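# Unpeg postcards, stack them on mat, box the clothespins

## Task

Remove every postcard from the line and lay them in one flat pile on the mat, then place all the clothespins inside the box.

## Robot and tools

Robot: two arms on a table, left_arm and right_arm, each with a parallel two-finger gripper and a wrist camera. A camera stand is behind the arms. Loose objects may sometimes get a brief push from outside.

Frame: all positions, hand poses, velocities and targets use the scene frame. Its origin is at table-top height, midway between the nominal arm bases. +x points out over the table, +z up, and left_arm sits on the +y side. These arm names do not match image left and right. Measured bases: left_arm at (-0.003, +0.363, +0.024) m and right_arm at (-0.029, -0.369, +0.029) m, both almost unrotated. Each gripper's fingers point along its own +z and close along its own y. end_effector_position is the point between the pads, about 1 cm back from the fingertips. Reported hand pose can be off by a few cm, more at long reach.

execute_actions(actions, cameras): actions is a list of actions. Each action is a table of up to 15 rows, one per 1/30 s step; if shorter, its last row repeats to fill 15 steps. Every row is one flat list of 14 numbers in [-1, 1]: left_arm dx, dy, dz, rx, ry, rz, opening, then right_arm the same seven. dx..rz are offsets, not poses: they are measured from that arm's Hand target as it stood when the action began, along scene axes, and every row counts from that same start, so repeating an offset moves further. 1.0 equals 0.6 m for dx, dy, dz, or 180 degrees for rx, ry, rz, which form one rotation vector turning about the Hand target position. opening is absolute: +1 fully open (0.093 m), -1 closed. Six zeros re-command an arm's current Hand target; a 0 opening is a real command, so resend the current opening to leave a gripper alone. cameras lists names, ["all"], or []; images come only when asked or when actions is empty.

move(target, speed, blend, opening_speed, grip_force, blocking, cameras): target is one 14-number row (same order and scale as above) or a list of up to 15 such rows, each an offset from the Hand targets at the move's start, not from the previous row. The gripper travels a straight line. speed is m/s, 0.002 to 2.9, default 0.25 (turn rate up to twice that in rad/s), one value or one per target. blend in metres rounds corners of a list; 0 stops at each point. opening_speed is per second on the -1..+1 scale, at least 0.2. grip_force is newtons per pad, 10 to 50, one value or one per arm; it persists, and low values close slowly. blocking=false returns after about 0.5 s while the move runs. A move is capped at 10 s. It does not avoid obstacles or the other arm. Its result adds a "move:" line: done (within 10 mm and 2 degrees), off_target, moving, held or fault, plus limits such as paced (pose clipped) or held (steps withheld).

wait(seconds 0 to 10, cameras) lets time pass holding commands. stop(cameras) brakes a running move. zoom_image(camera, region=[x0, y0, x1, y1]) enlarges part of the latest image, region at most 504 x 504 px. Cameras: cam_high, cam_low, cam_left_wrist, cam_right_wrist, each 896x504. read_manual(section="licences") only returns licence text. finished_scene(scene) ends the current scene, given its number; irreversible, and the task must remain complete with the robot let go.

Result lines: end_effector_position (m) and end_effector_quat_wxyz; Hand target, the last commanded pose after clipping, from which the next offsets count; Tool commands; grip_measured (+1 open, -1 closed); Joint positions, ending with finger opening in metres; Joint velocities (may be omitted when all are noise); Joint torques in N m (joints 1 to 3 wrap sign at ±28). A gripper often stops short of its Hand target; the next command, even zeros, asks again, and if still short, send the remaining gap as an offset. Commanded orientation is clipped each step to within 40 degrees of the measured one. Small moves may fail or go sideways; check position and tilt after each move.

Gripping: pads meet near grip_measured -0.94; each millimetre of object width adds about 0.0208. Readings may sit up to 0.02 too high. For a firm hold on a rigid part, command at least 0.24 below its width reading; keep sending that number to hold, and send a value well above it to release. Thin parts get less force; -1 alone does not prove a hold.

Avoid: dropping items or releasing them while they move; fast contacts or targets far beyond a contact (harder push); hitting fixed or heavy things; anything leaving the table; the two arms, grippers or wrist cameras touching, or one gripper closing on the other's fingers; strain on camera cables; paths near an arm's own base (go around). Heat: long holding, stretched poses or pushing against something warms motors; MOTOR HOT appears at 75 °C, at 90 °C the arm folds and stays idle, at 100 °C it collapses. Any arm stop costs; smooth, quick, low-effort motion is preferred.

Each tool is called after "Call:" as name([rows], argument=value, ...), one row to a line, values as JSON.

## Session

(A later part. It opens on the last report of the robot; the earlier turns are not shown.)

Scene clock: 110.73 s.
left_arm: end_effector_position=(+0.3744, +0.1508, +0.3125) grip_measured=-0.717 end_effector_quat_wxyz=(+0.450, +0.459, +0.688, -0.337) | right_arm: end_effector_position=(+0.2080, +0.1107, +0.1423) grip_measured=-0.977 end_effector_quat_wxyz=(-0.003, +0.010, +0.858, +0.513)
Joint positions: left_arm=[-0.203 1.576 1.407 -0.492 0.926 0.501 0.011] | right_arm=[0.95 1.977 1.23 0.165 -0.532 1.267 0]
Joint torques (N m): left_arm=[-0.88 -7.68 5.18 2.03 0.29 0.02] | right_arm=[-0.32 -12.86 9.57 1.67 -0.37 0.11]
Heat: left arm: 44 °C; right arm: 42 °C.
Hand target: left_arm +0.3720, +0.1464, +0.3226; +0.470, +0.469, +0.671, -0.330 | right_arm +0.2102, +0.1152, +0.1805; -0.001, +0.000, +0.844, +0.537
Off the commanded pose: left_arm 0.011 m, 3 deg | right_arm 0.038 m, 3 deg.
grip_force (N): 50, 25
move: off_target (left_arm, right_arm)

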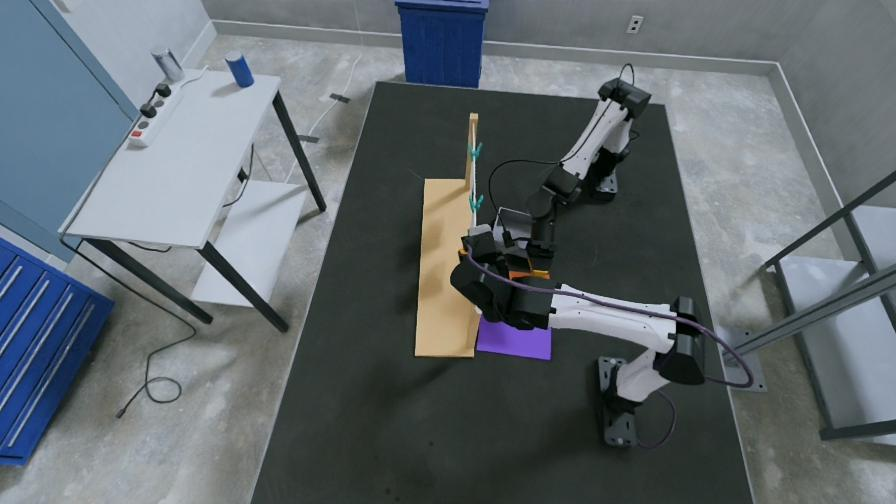

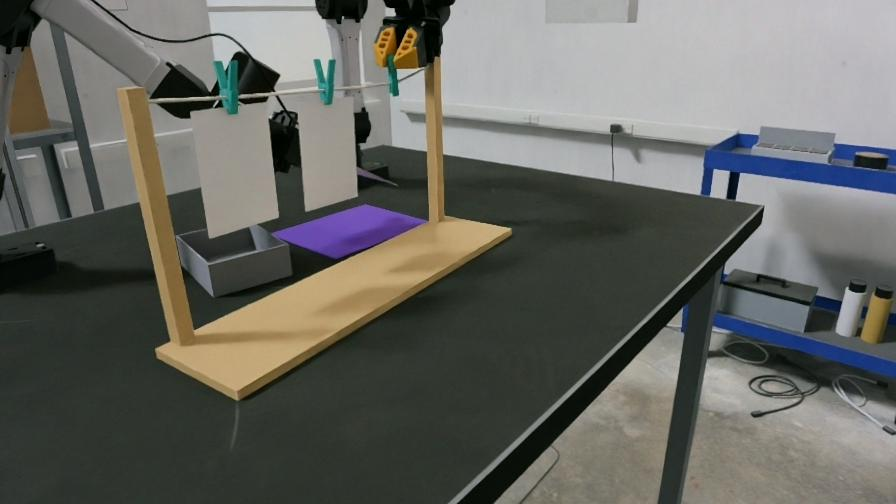

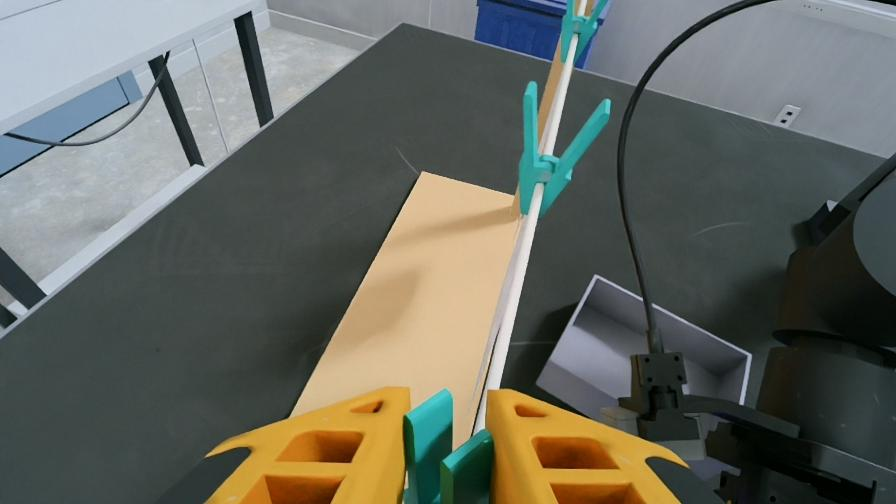

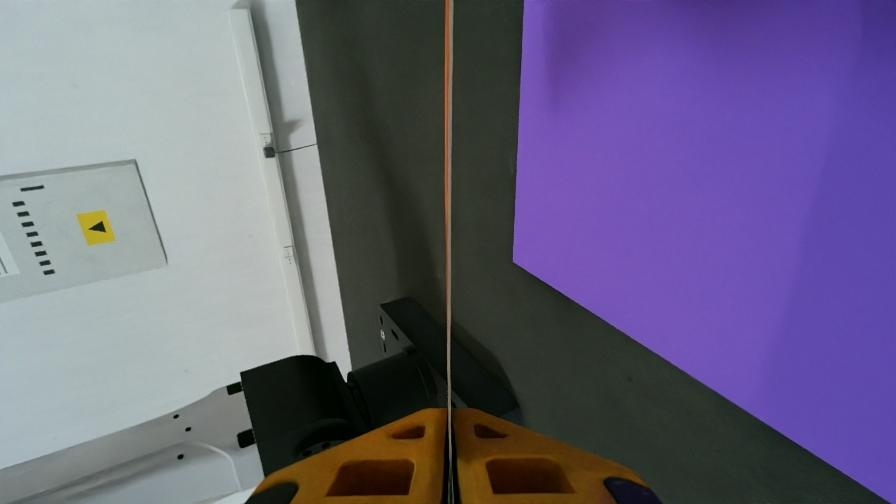

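Call:
move(target=[0,0,0,0,0,0,-0.72, 0,0.005,-0.13,0,0,0,-1], speed=0.1, cameras=["cam_high","cam_right_wrist","cam_low"])

Scene clock: 112.83 s.
left_arm: end_effector_position=(+0.3744, +0.1508, +0.3125) grip_measured=-0.719 end_effector_quat_wxyz=(+0.450, +0.459, +0.688, -0.337) | right_arm: end_effector_position=(+0.2083, +0.1111, +0.0861) grip_measured=-0.977 end_effector_quat_wxyz=(-0.008, +0.013, +0.862, +0.507)
Joint positions: left_arm=[-0.203 1.576 1.407 -0.492 0.926 0.501 0.011] | right_arm=[0.95 2.1 1.169 0.331 -0.532 1.267 0]
Joint torques (N m): left_arm=[-0.92 -7.75 5.18 2.04 0.29 0.01] | right_arm=[0.02 -9.94 4.72 2.66 -0.34 0.1]
Heat: left arm: 44 °C; right arm: 42 °C.
Hand target: left_arm +0.3720, +0.1464, +0.3226; +0.470, +0.469, +0.671, -0.330 | right_arm +0.2102, +0.1182, +0.1025; -0.001, +0.000, +0.844, +0.537
Off the commanded pose: left_arm 0.011 m, 3 deg | right_arm 0.018 m, 4 deg.
grip_force (N): 50, 25
move: off_target (left_arm, right_arm)
Images, in order (width x height): cam_high 896x504, cam_low 896x504, cam_right_wrist 896x504.

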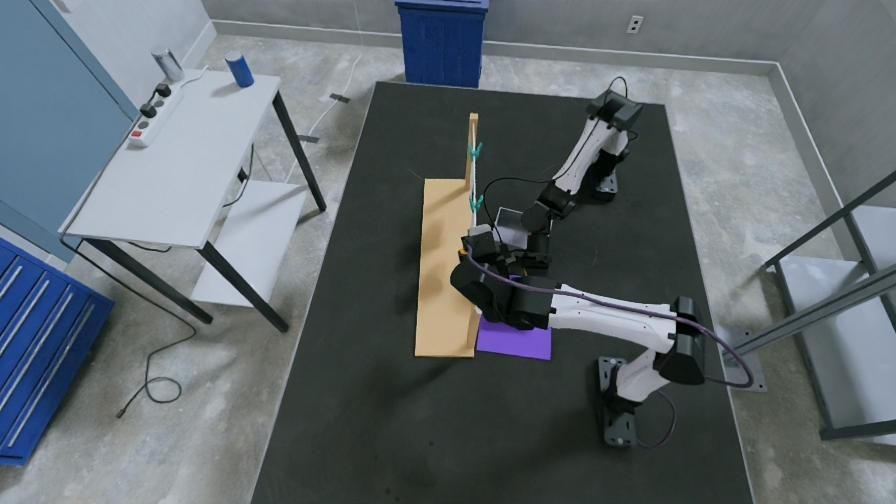

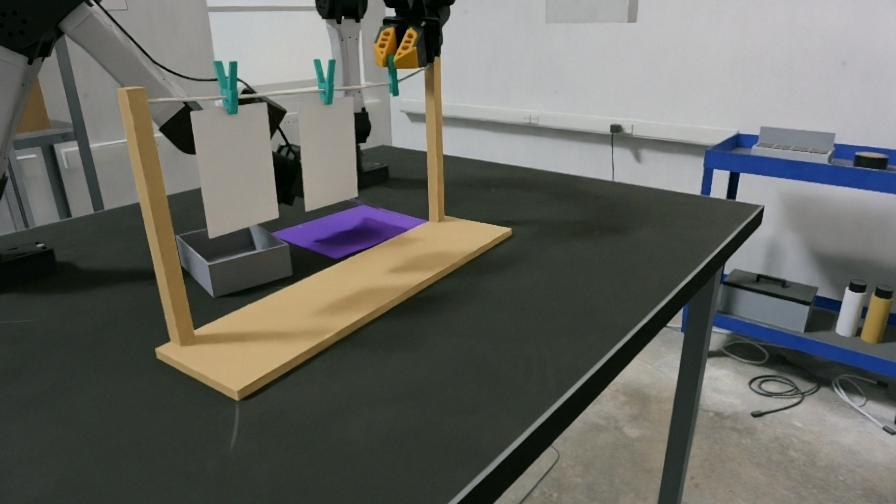

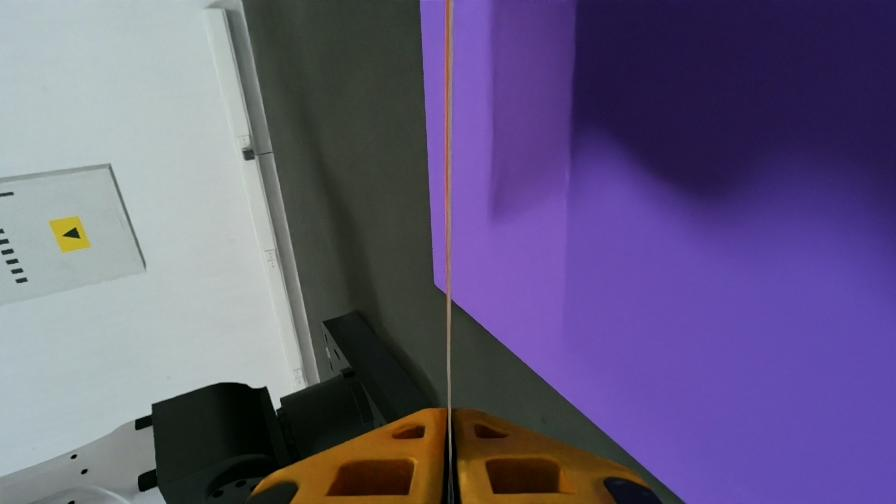

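Call:
move(target=[0,0,0,0,0,0,-0.72, 0,0.005,-0.07,0,0,0,-1], speed=0.06, cameras=["cam_right_wrist","cam_low"])

Call:
zoom_image(camera="cam_low", region=[250, 140, 450, 270])

Scene clock: 114.40 s.
left_arm: end_effector_position=(+0.3744, +0.1508, +0.3125) grip_measured=-0.717 end_effector_quat_wxyz=(+0.450, +0.459, +0.688, -0.337) | right_arm: end_effector_position=(+0.2112, +0.1159, +0.0510) grip_measured=-0.977 end_effector_quat_wxyz=(-0.004, +0.010, +0.857, +0.515)
Joint positions: left_arm=[-0.203 1.576 1.407 -0.492 0.926 0.501 0.011] | right_arm=[0.95 2.212 1.155 0.48 -0.535 1.27 0]
Joint torques (N m): left_arm=[-0.94 -7.68 5.2 2.04 0.28 0.01] | right_arm=[0.32 -9.77 3.96 2.58 -0.26 0.11]
Heat: left arm: 45 °C; right arm: 42 °C.
Hand target: left_arm +0.3720, +0.1464, +0.3226; +0.470, +0.469, +0.671, -0.330 | right_arm +0.2102, +0.1212, +0.0605; -0.001, +0.000, +0.844, +0.537
Off the commanded pose: left_arm 0.011 m, 3 deg | right_arm 0.011 m, 3 deg.
grip_force (N): 50, 25
move: off_target (left_arm, right_arm)
Images, in order (width x height): cam_low 896x504, cam_right_wrist 896x504.

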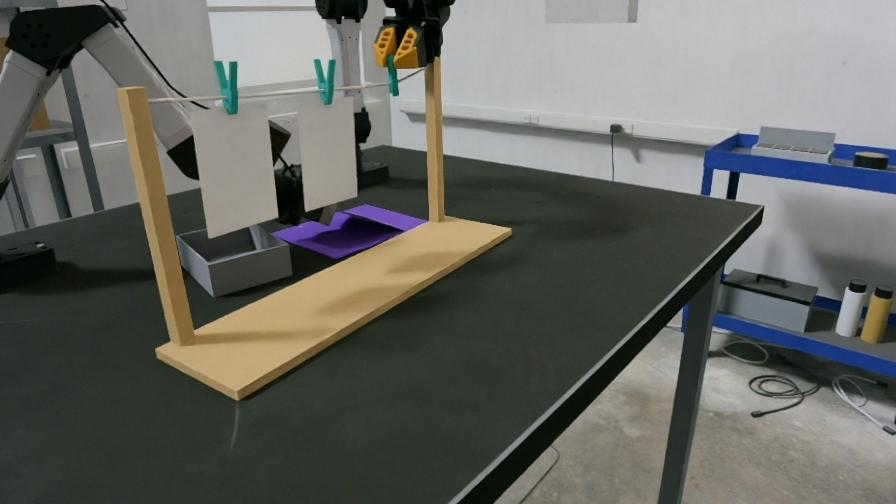

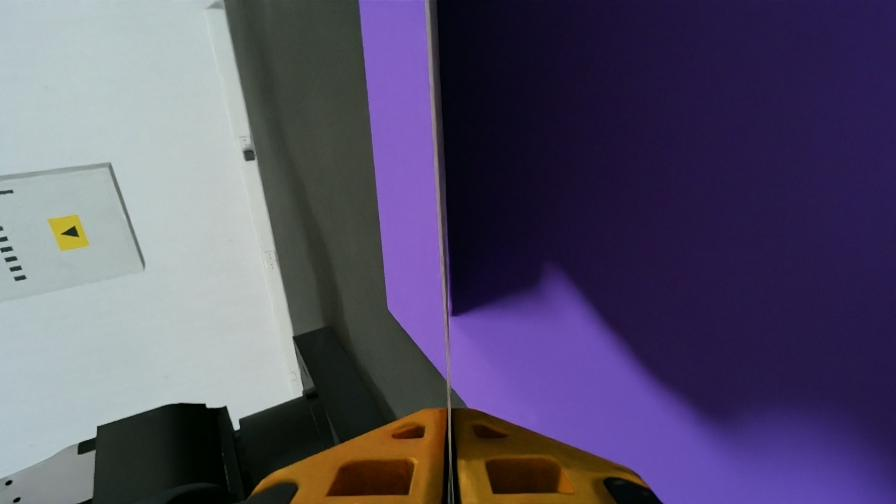

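Scaled by 2.520 from the camera's 896x504 image, which has a finer 1280x720 frame.

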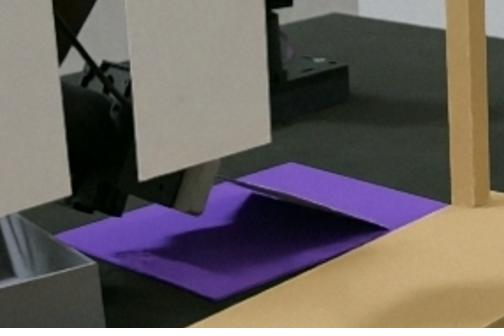

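Call:
move(target=[0,0,0,0,0,0,-0.72, 0,0.0,-0.022,0,0,0,-1], speed=0.05, cameras=["cam_right_wrist","cam_low"])

Call:
zoom_image(camera="cam_low", region=[250, 140, 450, 270])

Scene clock: 115.57 s.
left_arm: end_effector_position=(+0.3744, +0.1508, +0.3125) grip_measured=-0.719 end_effector_quat_wxyz=(+0.450, +0.459, +0.688, -0.337) | right_arm: end_effector_position=(+0.2132, +0.1199, +0.0465) grip_measured=-0.977 end_effector_quat_wxyz=(+0.002, +0.003, +0.849, +0.528)
Joint positions: left_arm=[-0.203 1.576 1.407 -0.492 0.926 0.501 0.011] | right_arm=[0.95 2.246 1.155 0.549 -0.54 1.27 0]
Joint velocities: left_arm=[-0.007 -0.012 0.002 -0.037 0.095 -0.037 -0.004] | right_arm=[within noise]
Joint torques (N m): left_arm=[-0.95 -7.69 5.2 2.03 0.29 0.01] | right_arm=[0.35 -9.42 3.48 2.36 -0.2 0.13]
Heat: left arm: 45 °C; right arm: 41 °C.
Hand target: left_arm +0.3720, +0.1464, +0.3226; +0.470, +0.469, +0.671, -0.330 | right_arm +0.2102, +0.1212, +0.0473; -0.001, +0.000, +0.844, +0.537
Off the commanded pose: left_arm 0.011 m, 3 deg | right_arm 0.003 m, 1 deg.
grip_force (N): 50, 25
move: off_target (left_arm)
Images, in order (width x height): cam_low 896x504, cam_right_wrist 896x504.

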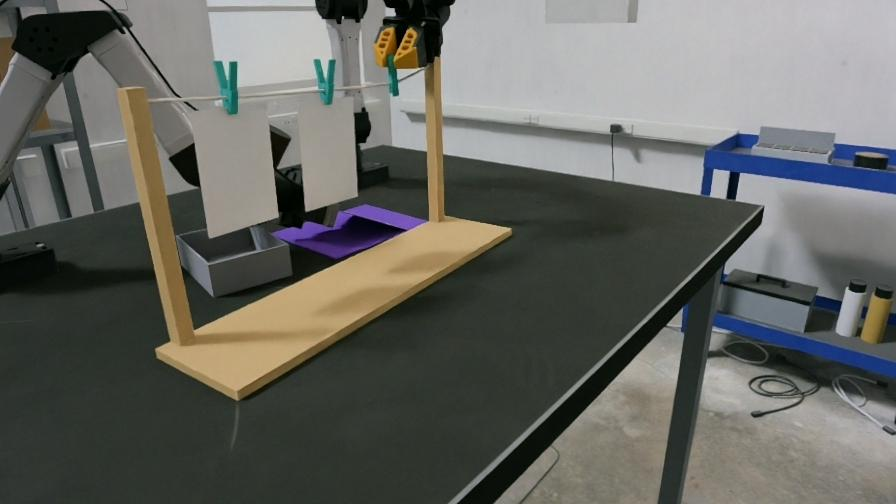

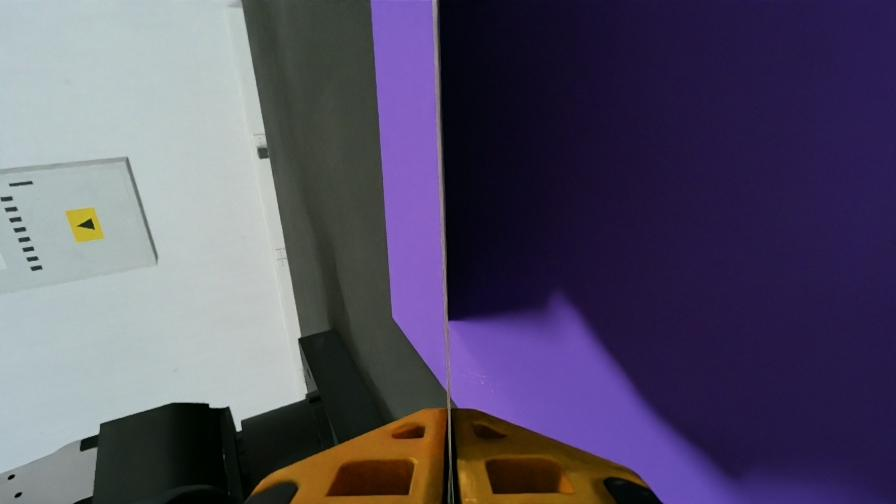

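Scaled by 2.520 from the camera's 896x504 image, which has a finer 1280x720 frame.

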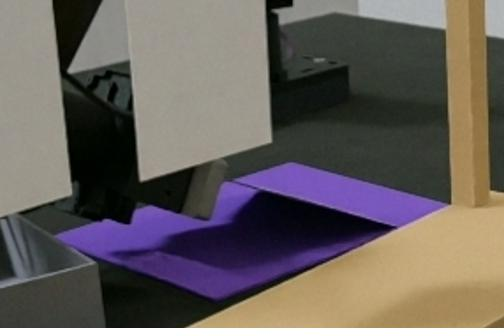

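Call:
move(target=[0,0,0,0,0,0,-0.72, 0,0.0,-0.01,0,0,0,-0.4], speed=0.05, opening_speed=0.5, cameras=["cam_right_wrist","cam_low"])

Call:
zoom_image(camera="cam_low", region=[250, 140, 450, 270])

Scene clock: 117.43 s.
left_arm: end_effector_position=(+0.3744, +0.1508, +0.3125) grip_measured=-0.716 end_effector_quat_wxyz=(+0.450, +0.459, +0.688, -0.337) | right_arm: end_effector_position=(+0.2112, +0.1161, +0.0319) grip_measured=-0.402 end_effector_quat_wxyz=(-0.006, +0.007, +0.854, +0.520)
Joint positions: left_arm=[-0.203 1.576 1.407 -0.492 0.926 0.501 0.011] | right_arm=[0.947 2.273 1.147 0.56 -0.548 1.271 0.026]
Joint torques (N m): left_arm=[-0.96 -7.75 5.2 2.04 0.29 0.02] | right_arm=[0.32 -10.24 4 2.43 -0.2 0.1]
Heat: left arm: 45 °C; right arm: 42 °C.
Hand target: left_arm +0.3720, +0.1464, +0.3226; +0.470, +0.469, +0.671, -0.330 | right_arm +0.2102, +0.1212, +0.0413; -0.001, +0.000, +0.844, +0.537
Off the commanded pose: left_arm 0.011 m, 3 deg | right_arm 0.011 m, 2 deg.
grip_force (N): 50, 25
move: off_target (left_arm, right_arm)
Images, in order (width x height): cam_low 896x504, cam_right_wrist 896x504.

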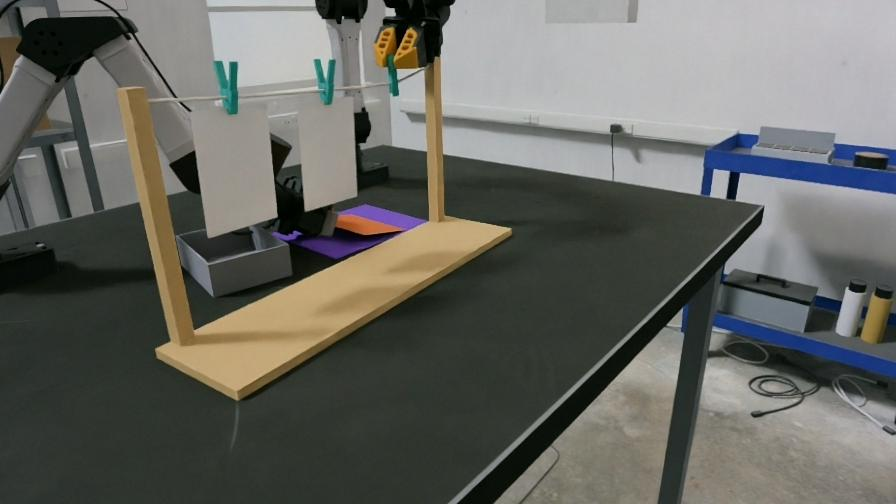

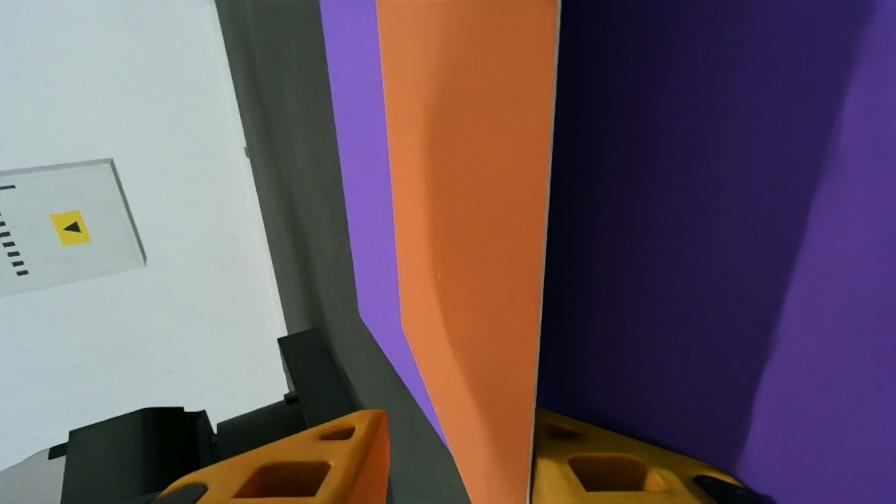

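Scaled by 2.520 from the camera's 896x504 image, which has a finer 1280x720 frame.

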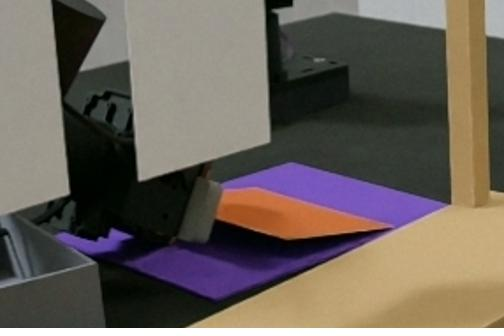

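Call:
move(target=[0,0,0,0,0,0,-0.72, 0,-0.15,0.0,0,0,0,-0.4], speed=0.3, cameras=["cam_right_wrist","cam_low","cam_high"])

Call:
zoom_image(camera="cam_low", region=[250, 140, 450, 270])

Scene clock: 118.87 s.
left_arm: end_effector_position=(+0.3744, +0.1508, +0.3125) grip_measured=-0.716 end_effector_quat_wxyz=(+0.450, +0.459, +0.688, -0.337) | right_arm: end_effector_position=(+0.2119, +0.0312, +0.0304) grip_measured=-0.402 end_effector_quat_wxyz=(-0.007, +0.016, +0.850, +0.527)
Joint positions: left_arm=[-0.203 1.576 1.407 -0.492 0.926 0.501 0.011] | right_arm=[0.803 2.131 0.836 0.695 -0.666 1.204 0.026]
Joint torques (N m): left_arm=[-0.94 -7.75 5.18 2.04 0.28 0.01] | right_arm=[-0.18 -10.43 2.62 1.99 -0.29 -0.16]
Heat: left arm: 45 °C; right arm: 42 °C.
Hand target: left_arm +0.3720, +0.1464, +0.3226; +0.470, +0.469, +0.671, -0.330 | right_arm +0.2102, +0.0312, +0.0413; -0.001, +0.000, +0.844, +0.537
Off the commanded pose: left_arm 0.011 m, 3 deg | right_arm 0.011 m, 2 deg.
grip_force (N): 50, 25
move: off_target (left_arm, right_arm)
Images, in order (width x height): cam_high 896x504, cam_low 896x504, cam_right_wrist 896x504.

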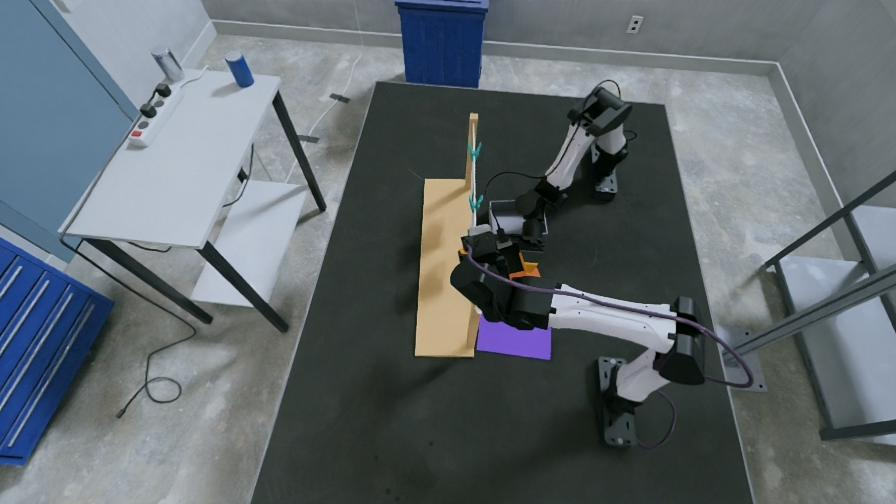

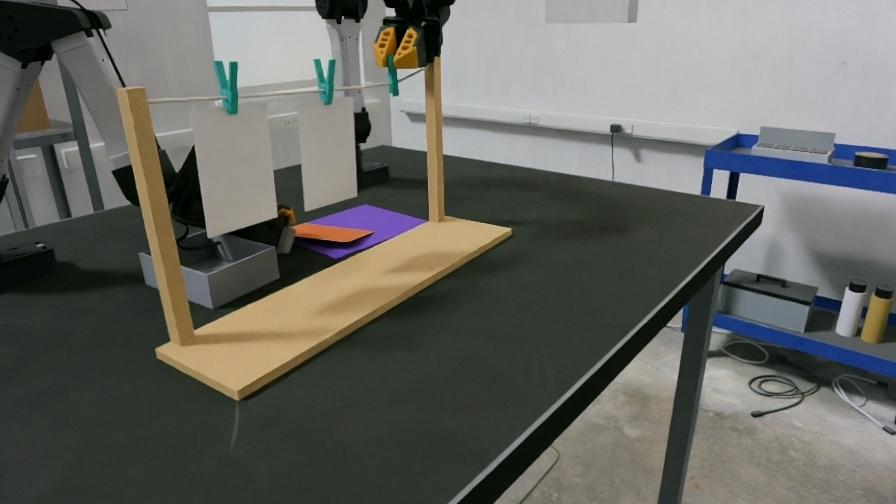

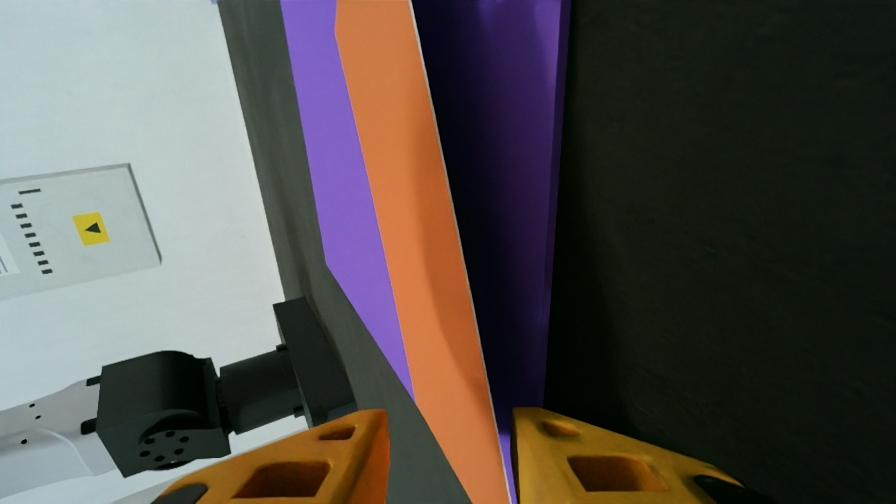

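Scaled by 2.520 from the camera's 896x504 image, which has a finer 1280x720 frame.

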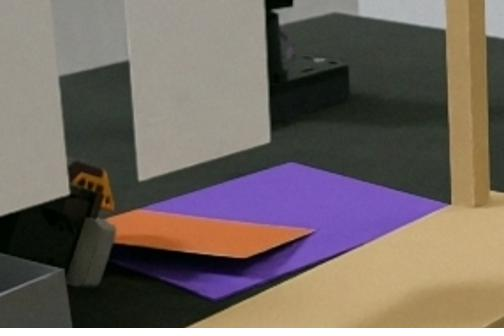

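Call:
move([
  [0,0,0,0,0,0,-0.72, 0,0,0.0,0,0,0,-1],
  [0,0,0,0,0,0,-0.72, 0,0.02,0.12,0,0,0,-1],
  [0,0,0,0,0,0,-0.72, 0,0.14,0.12,0,0,0,-1],
], speed=0.12, cameras=["all"])

Call:
zoom_image(camera="cam_low", region=[120, 140, 420, 320])

Scene clock: 125.97 s.
left_arm: end_effector_position=(+0.3744, +0.1508, +0.3125) grip_measured=-0.719 end_effector_quat_wxyz=(+0.450, +0.459, +0.688, -0.337) | right_arm: end_effector_position=(+0.2014, +0.1093, +0.1021) grip_measured=-0.977 end_effector_quat_wxyz=(-0.009, -0.006, +0.845, +0.535)
Joint positions: left_arm=[-0.203 1.576 1.407 -0.492 0.926 0.501 0.011] | right_arm=[0.947 2.065 1.121 0.408 -0.575 1.268 0]
Joint torques (N m): left_arm=[-0.92 -7.73 5.18 2.03 0.29 0.01] | right_arm=[0.25 -9.35 8.68 1.68 0.09 0.11]
Heat: left arm: 46 °C; right arm: 41 °C.
Hand target: left_arm +0.3720, +0.1464, +0.3226; +0.470, +0.469, +0.671, -0.330 | right_arm +0.2102, +0.1152, +0.1133; -0.001, +0.000, +0.844, +0.537
Off the commanded pose: left_arm 0.011 m, 3 deg | right_arm 0.015 m, 1 deg.
grip_force (N): 50, 25
move: off_target (left_arm, right_arm)

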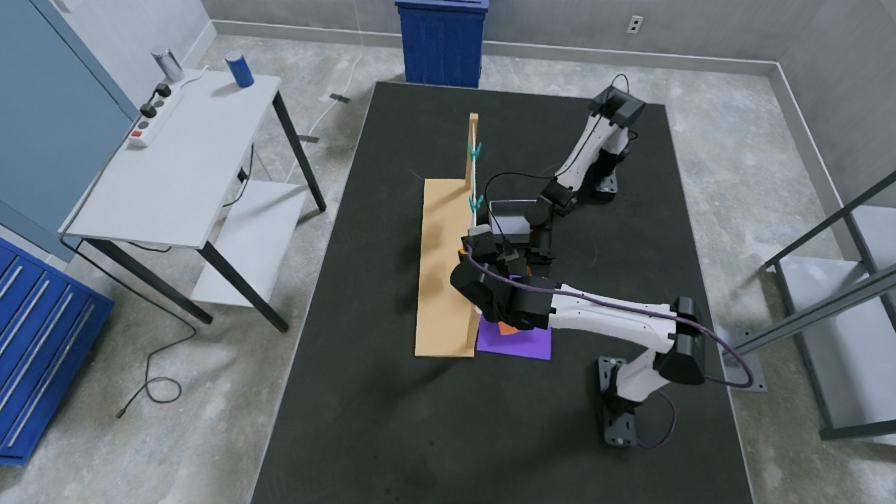

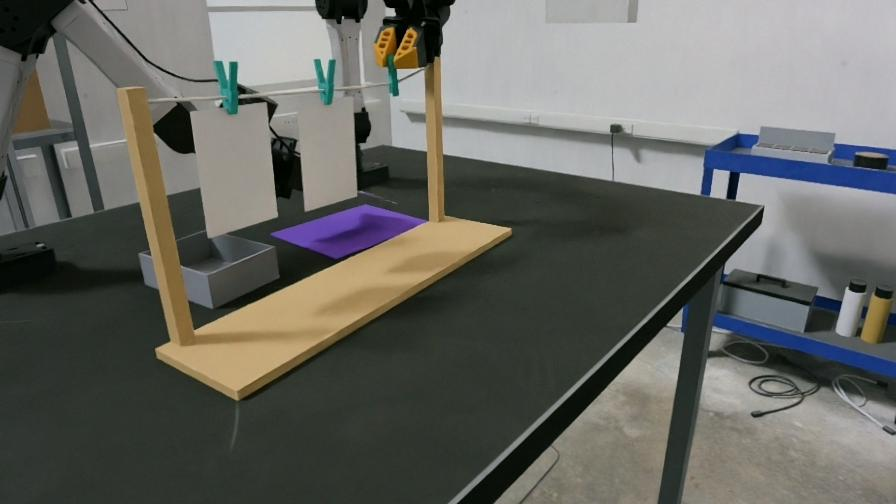

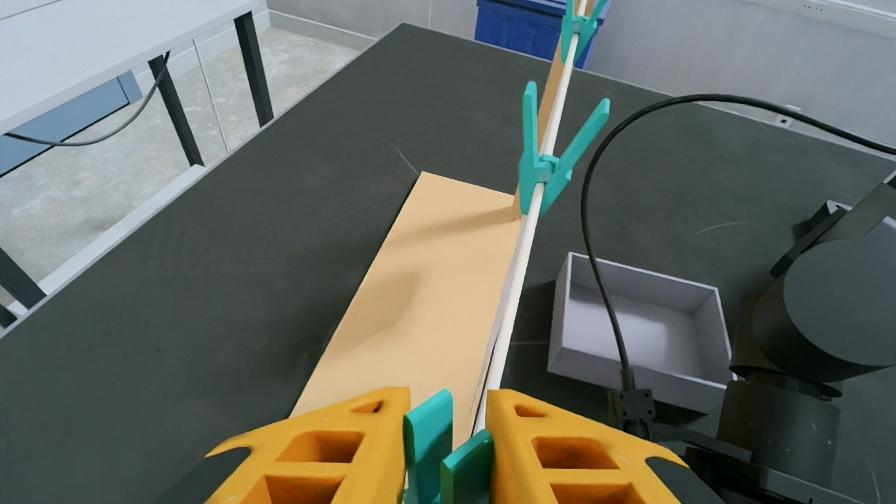

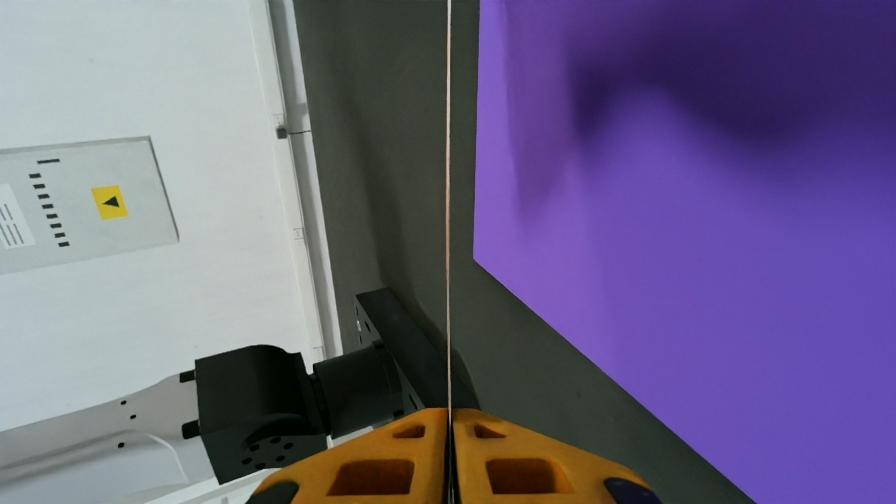

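Scaled by 1.680 from the camera's 896x504 image, which has a finer 1280x720 frame.

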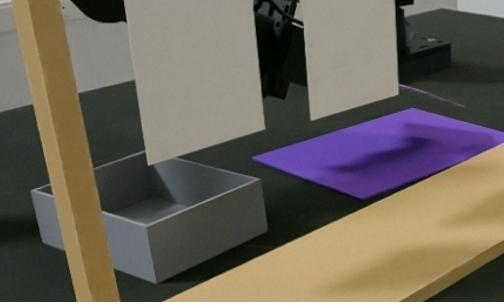

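Call:
move(target=[0,0,0.13,0,0,0,-0.72, 0,0,0,0,0,0,-1], speed=0.06, cameras=["cam_low","cam_left_wrist"])

Call:
zoom_image(camera="cam_low", region=[330, 0, 450, 120])

Scene clock: 128.43 s.
left_arm: end_effector_position=(+0.3757, +0.1509, +0.3898) grip_measured=-0.715 end_effector_quat_wxyz=(+0.471, +0.463, +0.676, -0.329) | right_arm: end_effector_position=(+0.2014, +0.1093, +0.1021) grip_measured=-0.977 end_effector_quat_wxyz=(-0.009, -0.006, +0.845, +0.535)
Joint positions: left_arm=[-0.203 1.613 1.727 -0.714 0.923 0.49 0.011] | right_arm=[0.947 2.065 1.121 0.408 -0.575 1.268 0]
Joint torques (N m): left_arm=[-0.98 -5.31 9.98 1.28 0.29 0.07] | right_arm=[0.32 -9.4 8.7 1.7 0.08 0.11]
Heat: left arm: 45 °C; right arm: 41 °C.
Hand target: left_arm +0.3720, +0.1464, +0.4006; +0.470, +0.469, +0.671, -0.330 | right_arm +0.2102, +0.1152, +0.1133; -0.001, +0.000, +0.844, +0.537
Off the commanded pose: left_arm 0.012 m, 1 deg | right_arm 0.015 m, 1 deg.
grip_force (N): 50, 25
move: off_target (left_arm, right_arm)
Images, in order (width x height): cam_low 896x504, cam_left_wrist 896x504.

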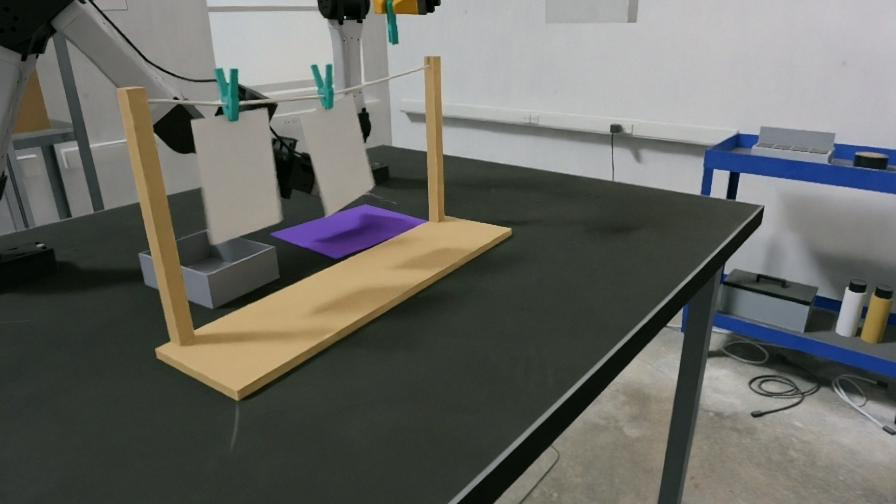

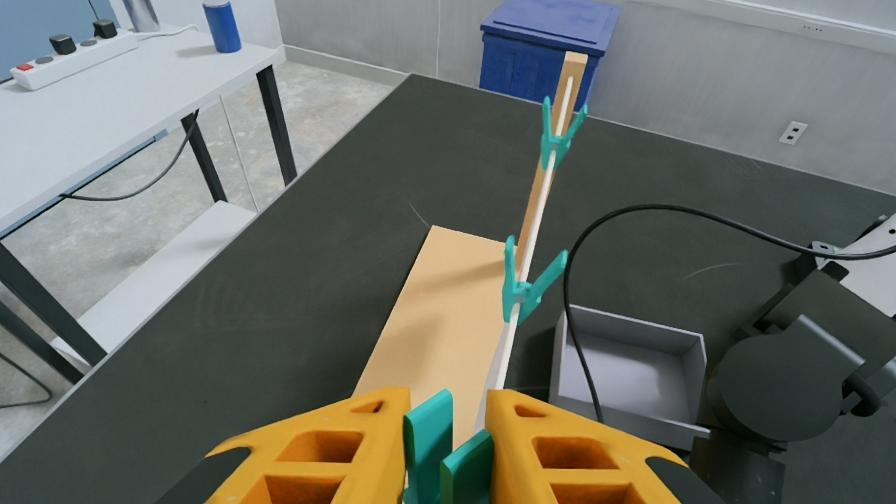

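Scaled by 4.200 from the camera's 896x504 image, which has a finer 1280x720 frame.

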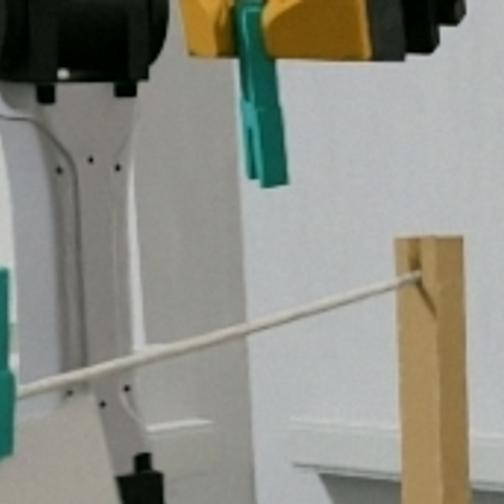

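Call:
move(target=[0,0,0,0,0,0,-0.72, 0.005,0.08,0.015,-0.1667,0,0,-1], speed=0.12, cameras=["all"])

Scene clock: 133.10 s.
left_arm: end_effector_position=(+0.3757, +0.1509, +0.3898) grip_measured=-0.716 end_effector_quat_wxyz=(+0.471, +0.463, +0.676, -0.329) | right_arm: end_effector_position=(+0.2114, +0.1596, +0.1088) grip_measured=-0.977 end_effector_quat_wxyz=(-0.013, +0.012, +0.955, +0.297)
Joint positions: left_arm=[-0.203 1.613 1.727 -0.714 0.923 0.49 0.011] | right_arm=[1.057 2.359 2.049 -0.727 -0.298 1.165 0]
Joint velocities: left_arm=[0.012 0.002 0.002 -0.037 0.022 0.081 0.006] | right_arm=[within noise]
Joint torques (N m): left_arm=[-0.98 -5.33 10 1.27 0.29 0.07] | right_arm=[0.64 -11.92 9.63 1.14 0.1 -0.13]
Heat: left arm: 44 °C; right arm: 41 °C.
Hand target: left_arm +0.3720, +0.1464, +0.4006; +0.470, +0.469, +0.671, -0.330 | right_arm +0.2132, +0.1632, +0.1223; -0.001, +0.001, +0.954, +0.300
Off the commanded pose: left_arm 0.012 m, 1 deg | right_arm 0.014 m, 2 deg.
grip_force (N): 50, 25
move: off_target (left_arm, right_arm)

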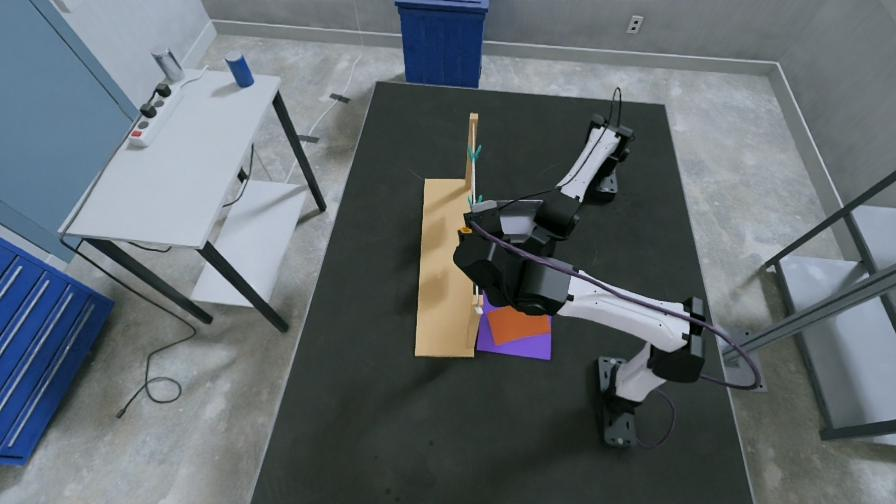

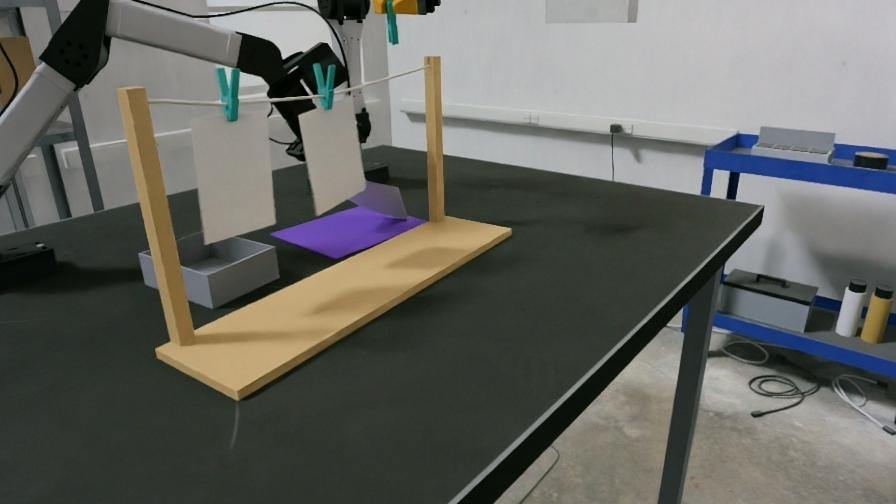

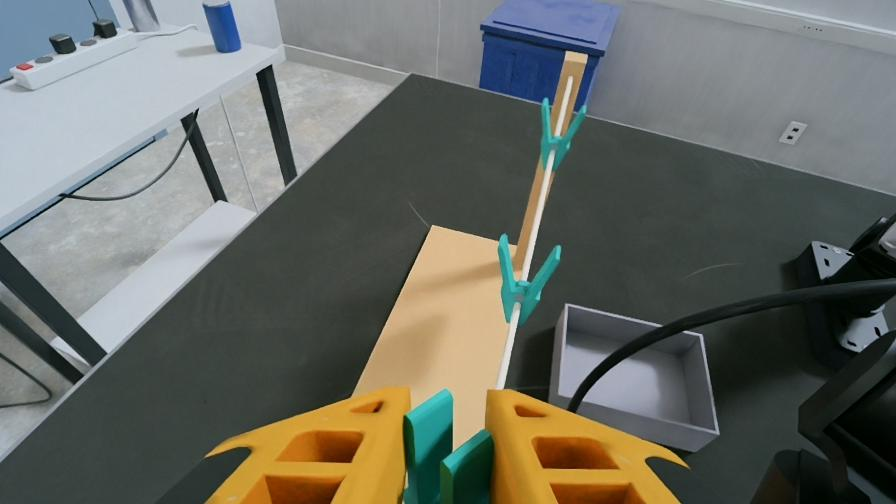

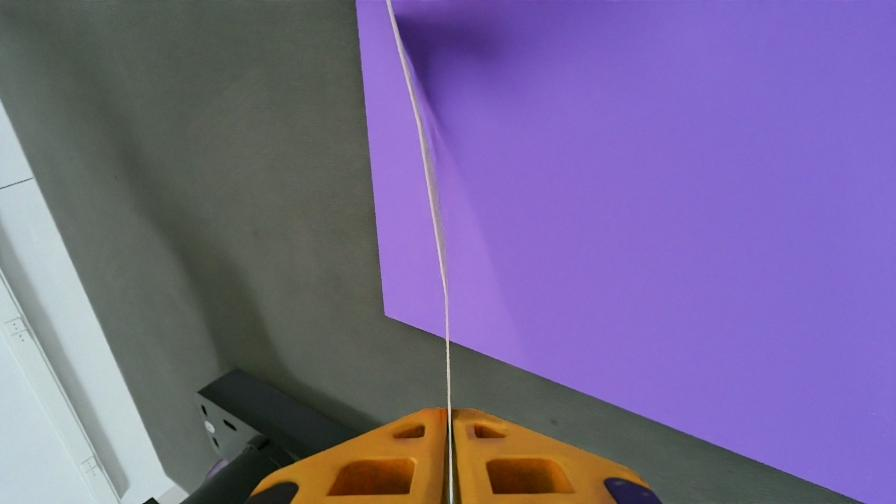

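Call:
move(target=[0,0,0,0,0,0,-0.72, 0.0,-0.01,-0.062,0,0,0,-1], speed=0.08, cameras=["cam_right_wrist","cam_low","cam_high"])

Call:
zoom_image(camera="cam_low", region=[250, 140, 450, 270])

Scene clock: 134.57 s.
left_arm: end_effector_position=(+0.3757, +0.1509, +0.3898) grip_measured=-0.715 end_effector_quat_wxyz=(+0.471, +0.463, +0.676, -0.329) | right_arm: end_effector_position=(+0.2128, +0.1549, +0.0857) grip_measured=-0.977 end_effector_quat_wxyz=(-0.016, +0.011, +0.955, +0.297)
Joint positions: left_arm=[-0.203 1.613 1.727 -0.714 0.923 0.49 0.011] | right_arm=[1.048 2.359 1.957 -0.64 -0.308 1.158 0]
Joint torques (N m): left_arm=[-0.96 -5.33 10.02 1.28 0.3 0.08] | right_arm=[0.39 -12.22 4.29 1.68 0.05 -0.13]
Heat: left arm: 44 °C; right arm: 41 °C.
Hand target: left_arm +0.3720, +0.1464, +0.4006; +0.470, +0.469, +0.671, -0.330 | right_arm +0.2132, +0.1572, +0.0851; -0.001, +0.001, +0.954, +0.300
Off the commanded pose: left_arm 0.012 m, 1 deg | right_arm 0.002 m, 2 deg.
grip_force (N): 50, 25
move: off_target (left_arm)
Images, in order (width x height): cam_high 896x504, cam_low 896x504, cam_right_wrist 896x504.

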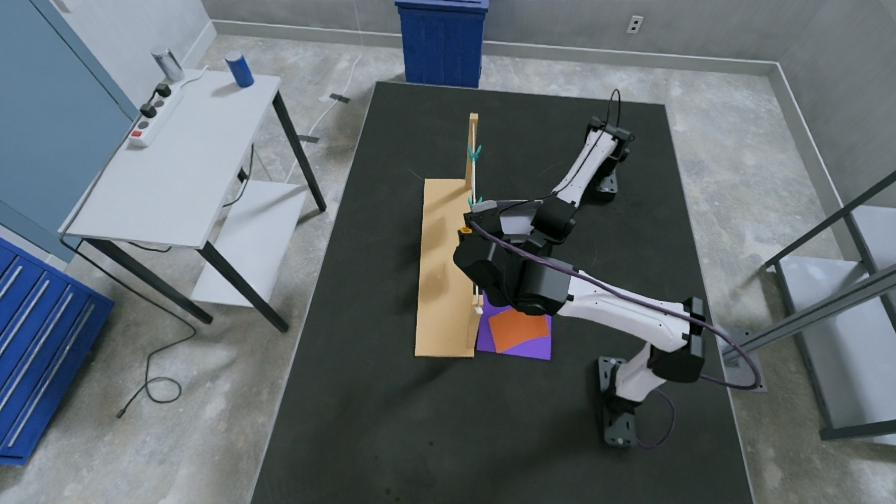

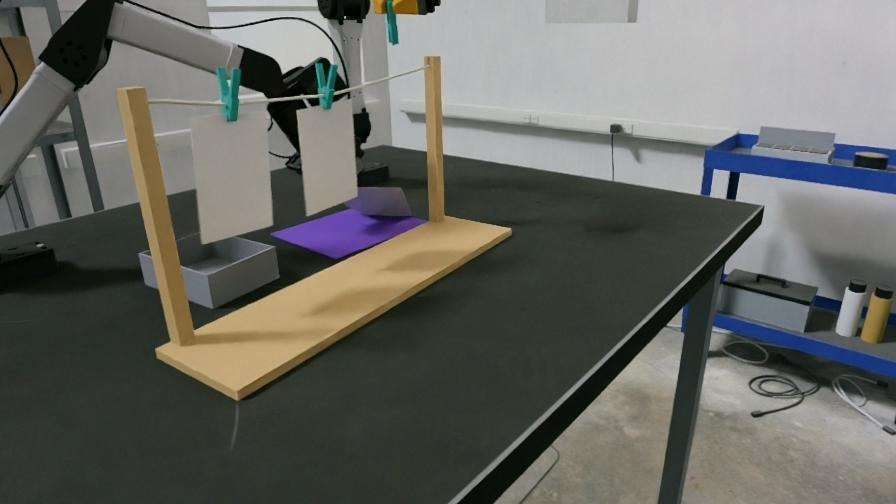

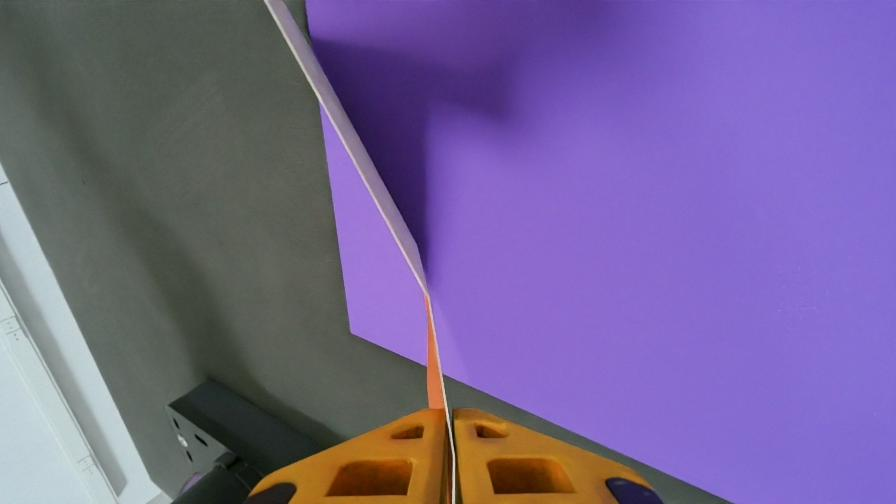

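Scaled by 2.520 from the camera's 896x504 image, which has a finer 1280x720 frame.

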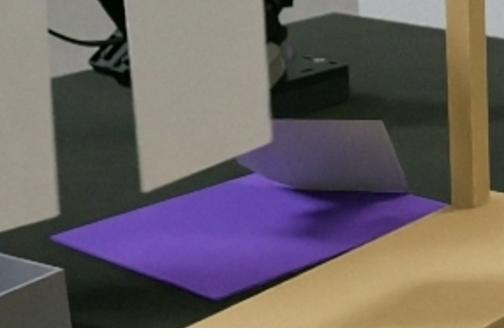

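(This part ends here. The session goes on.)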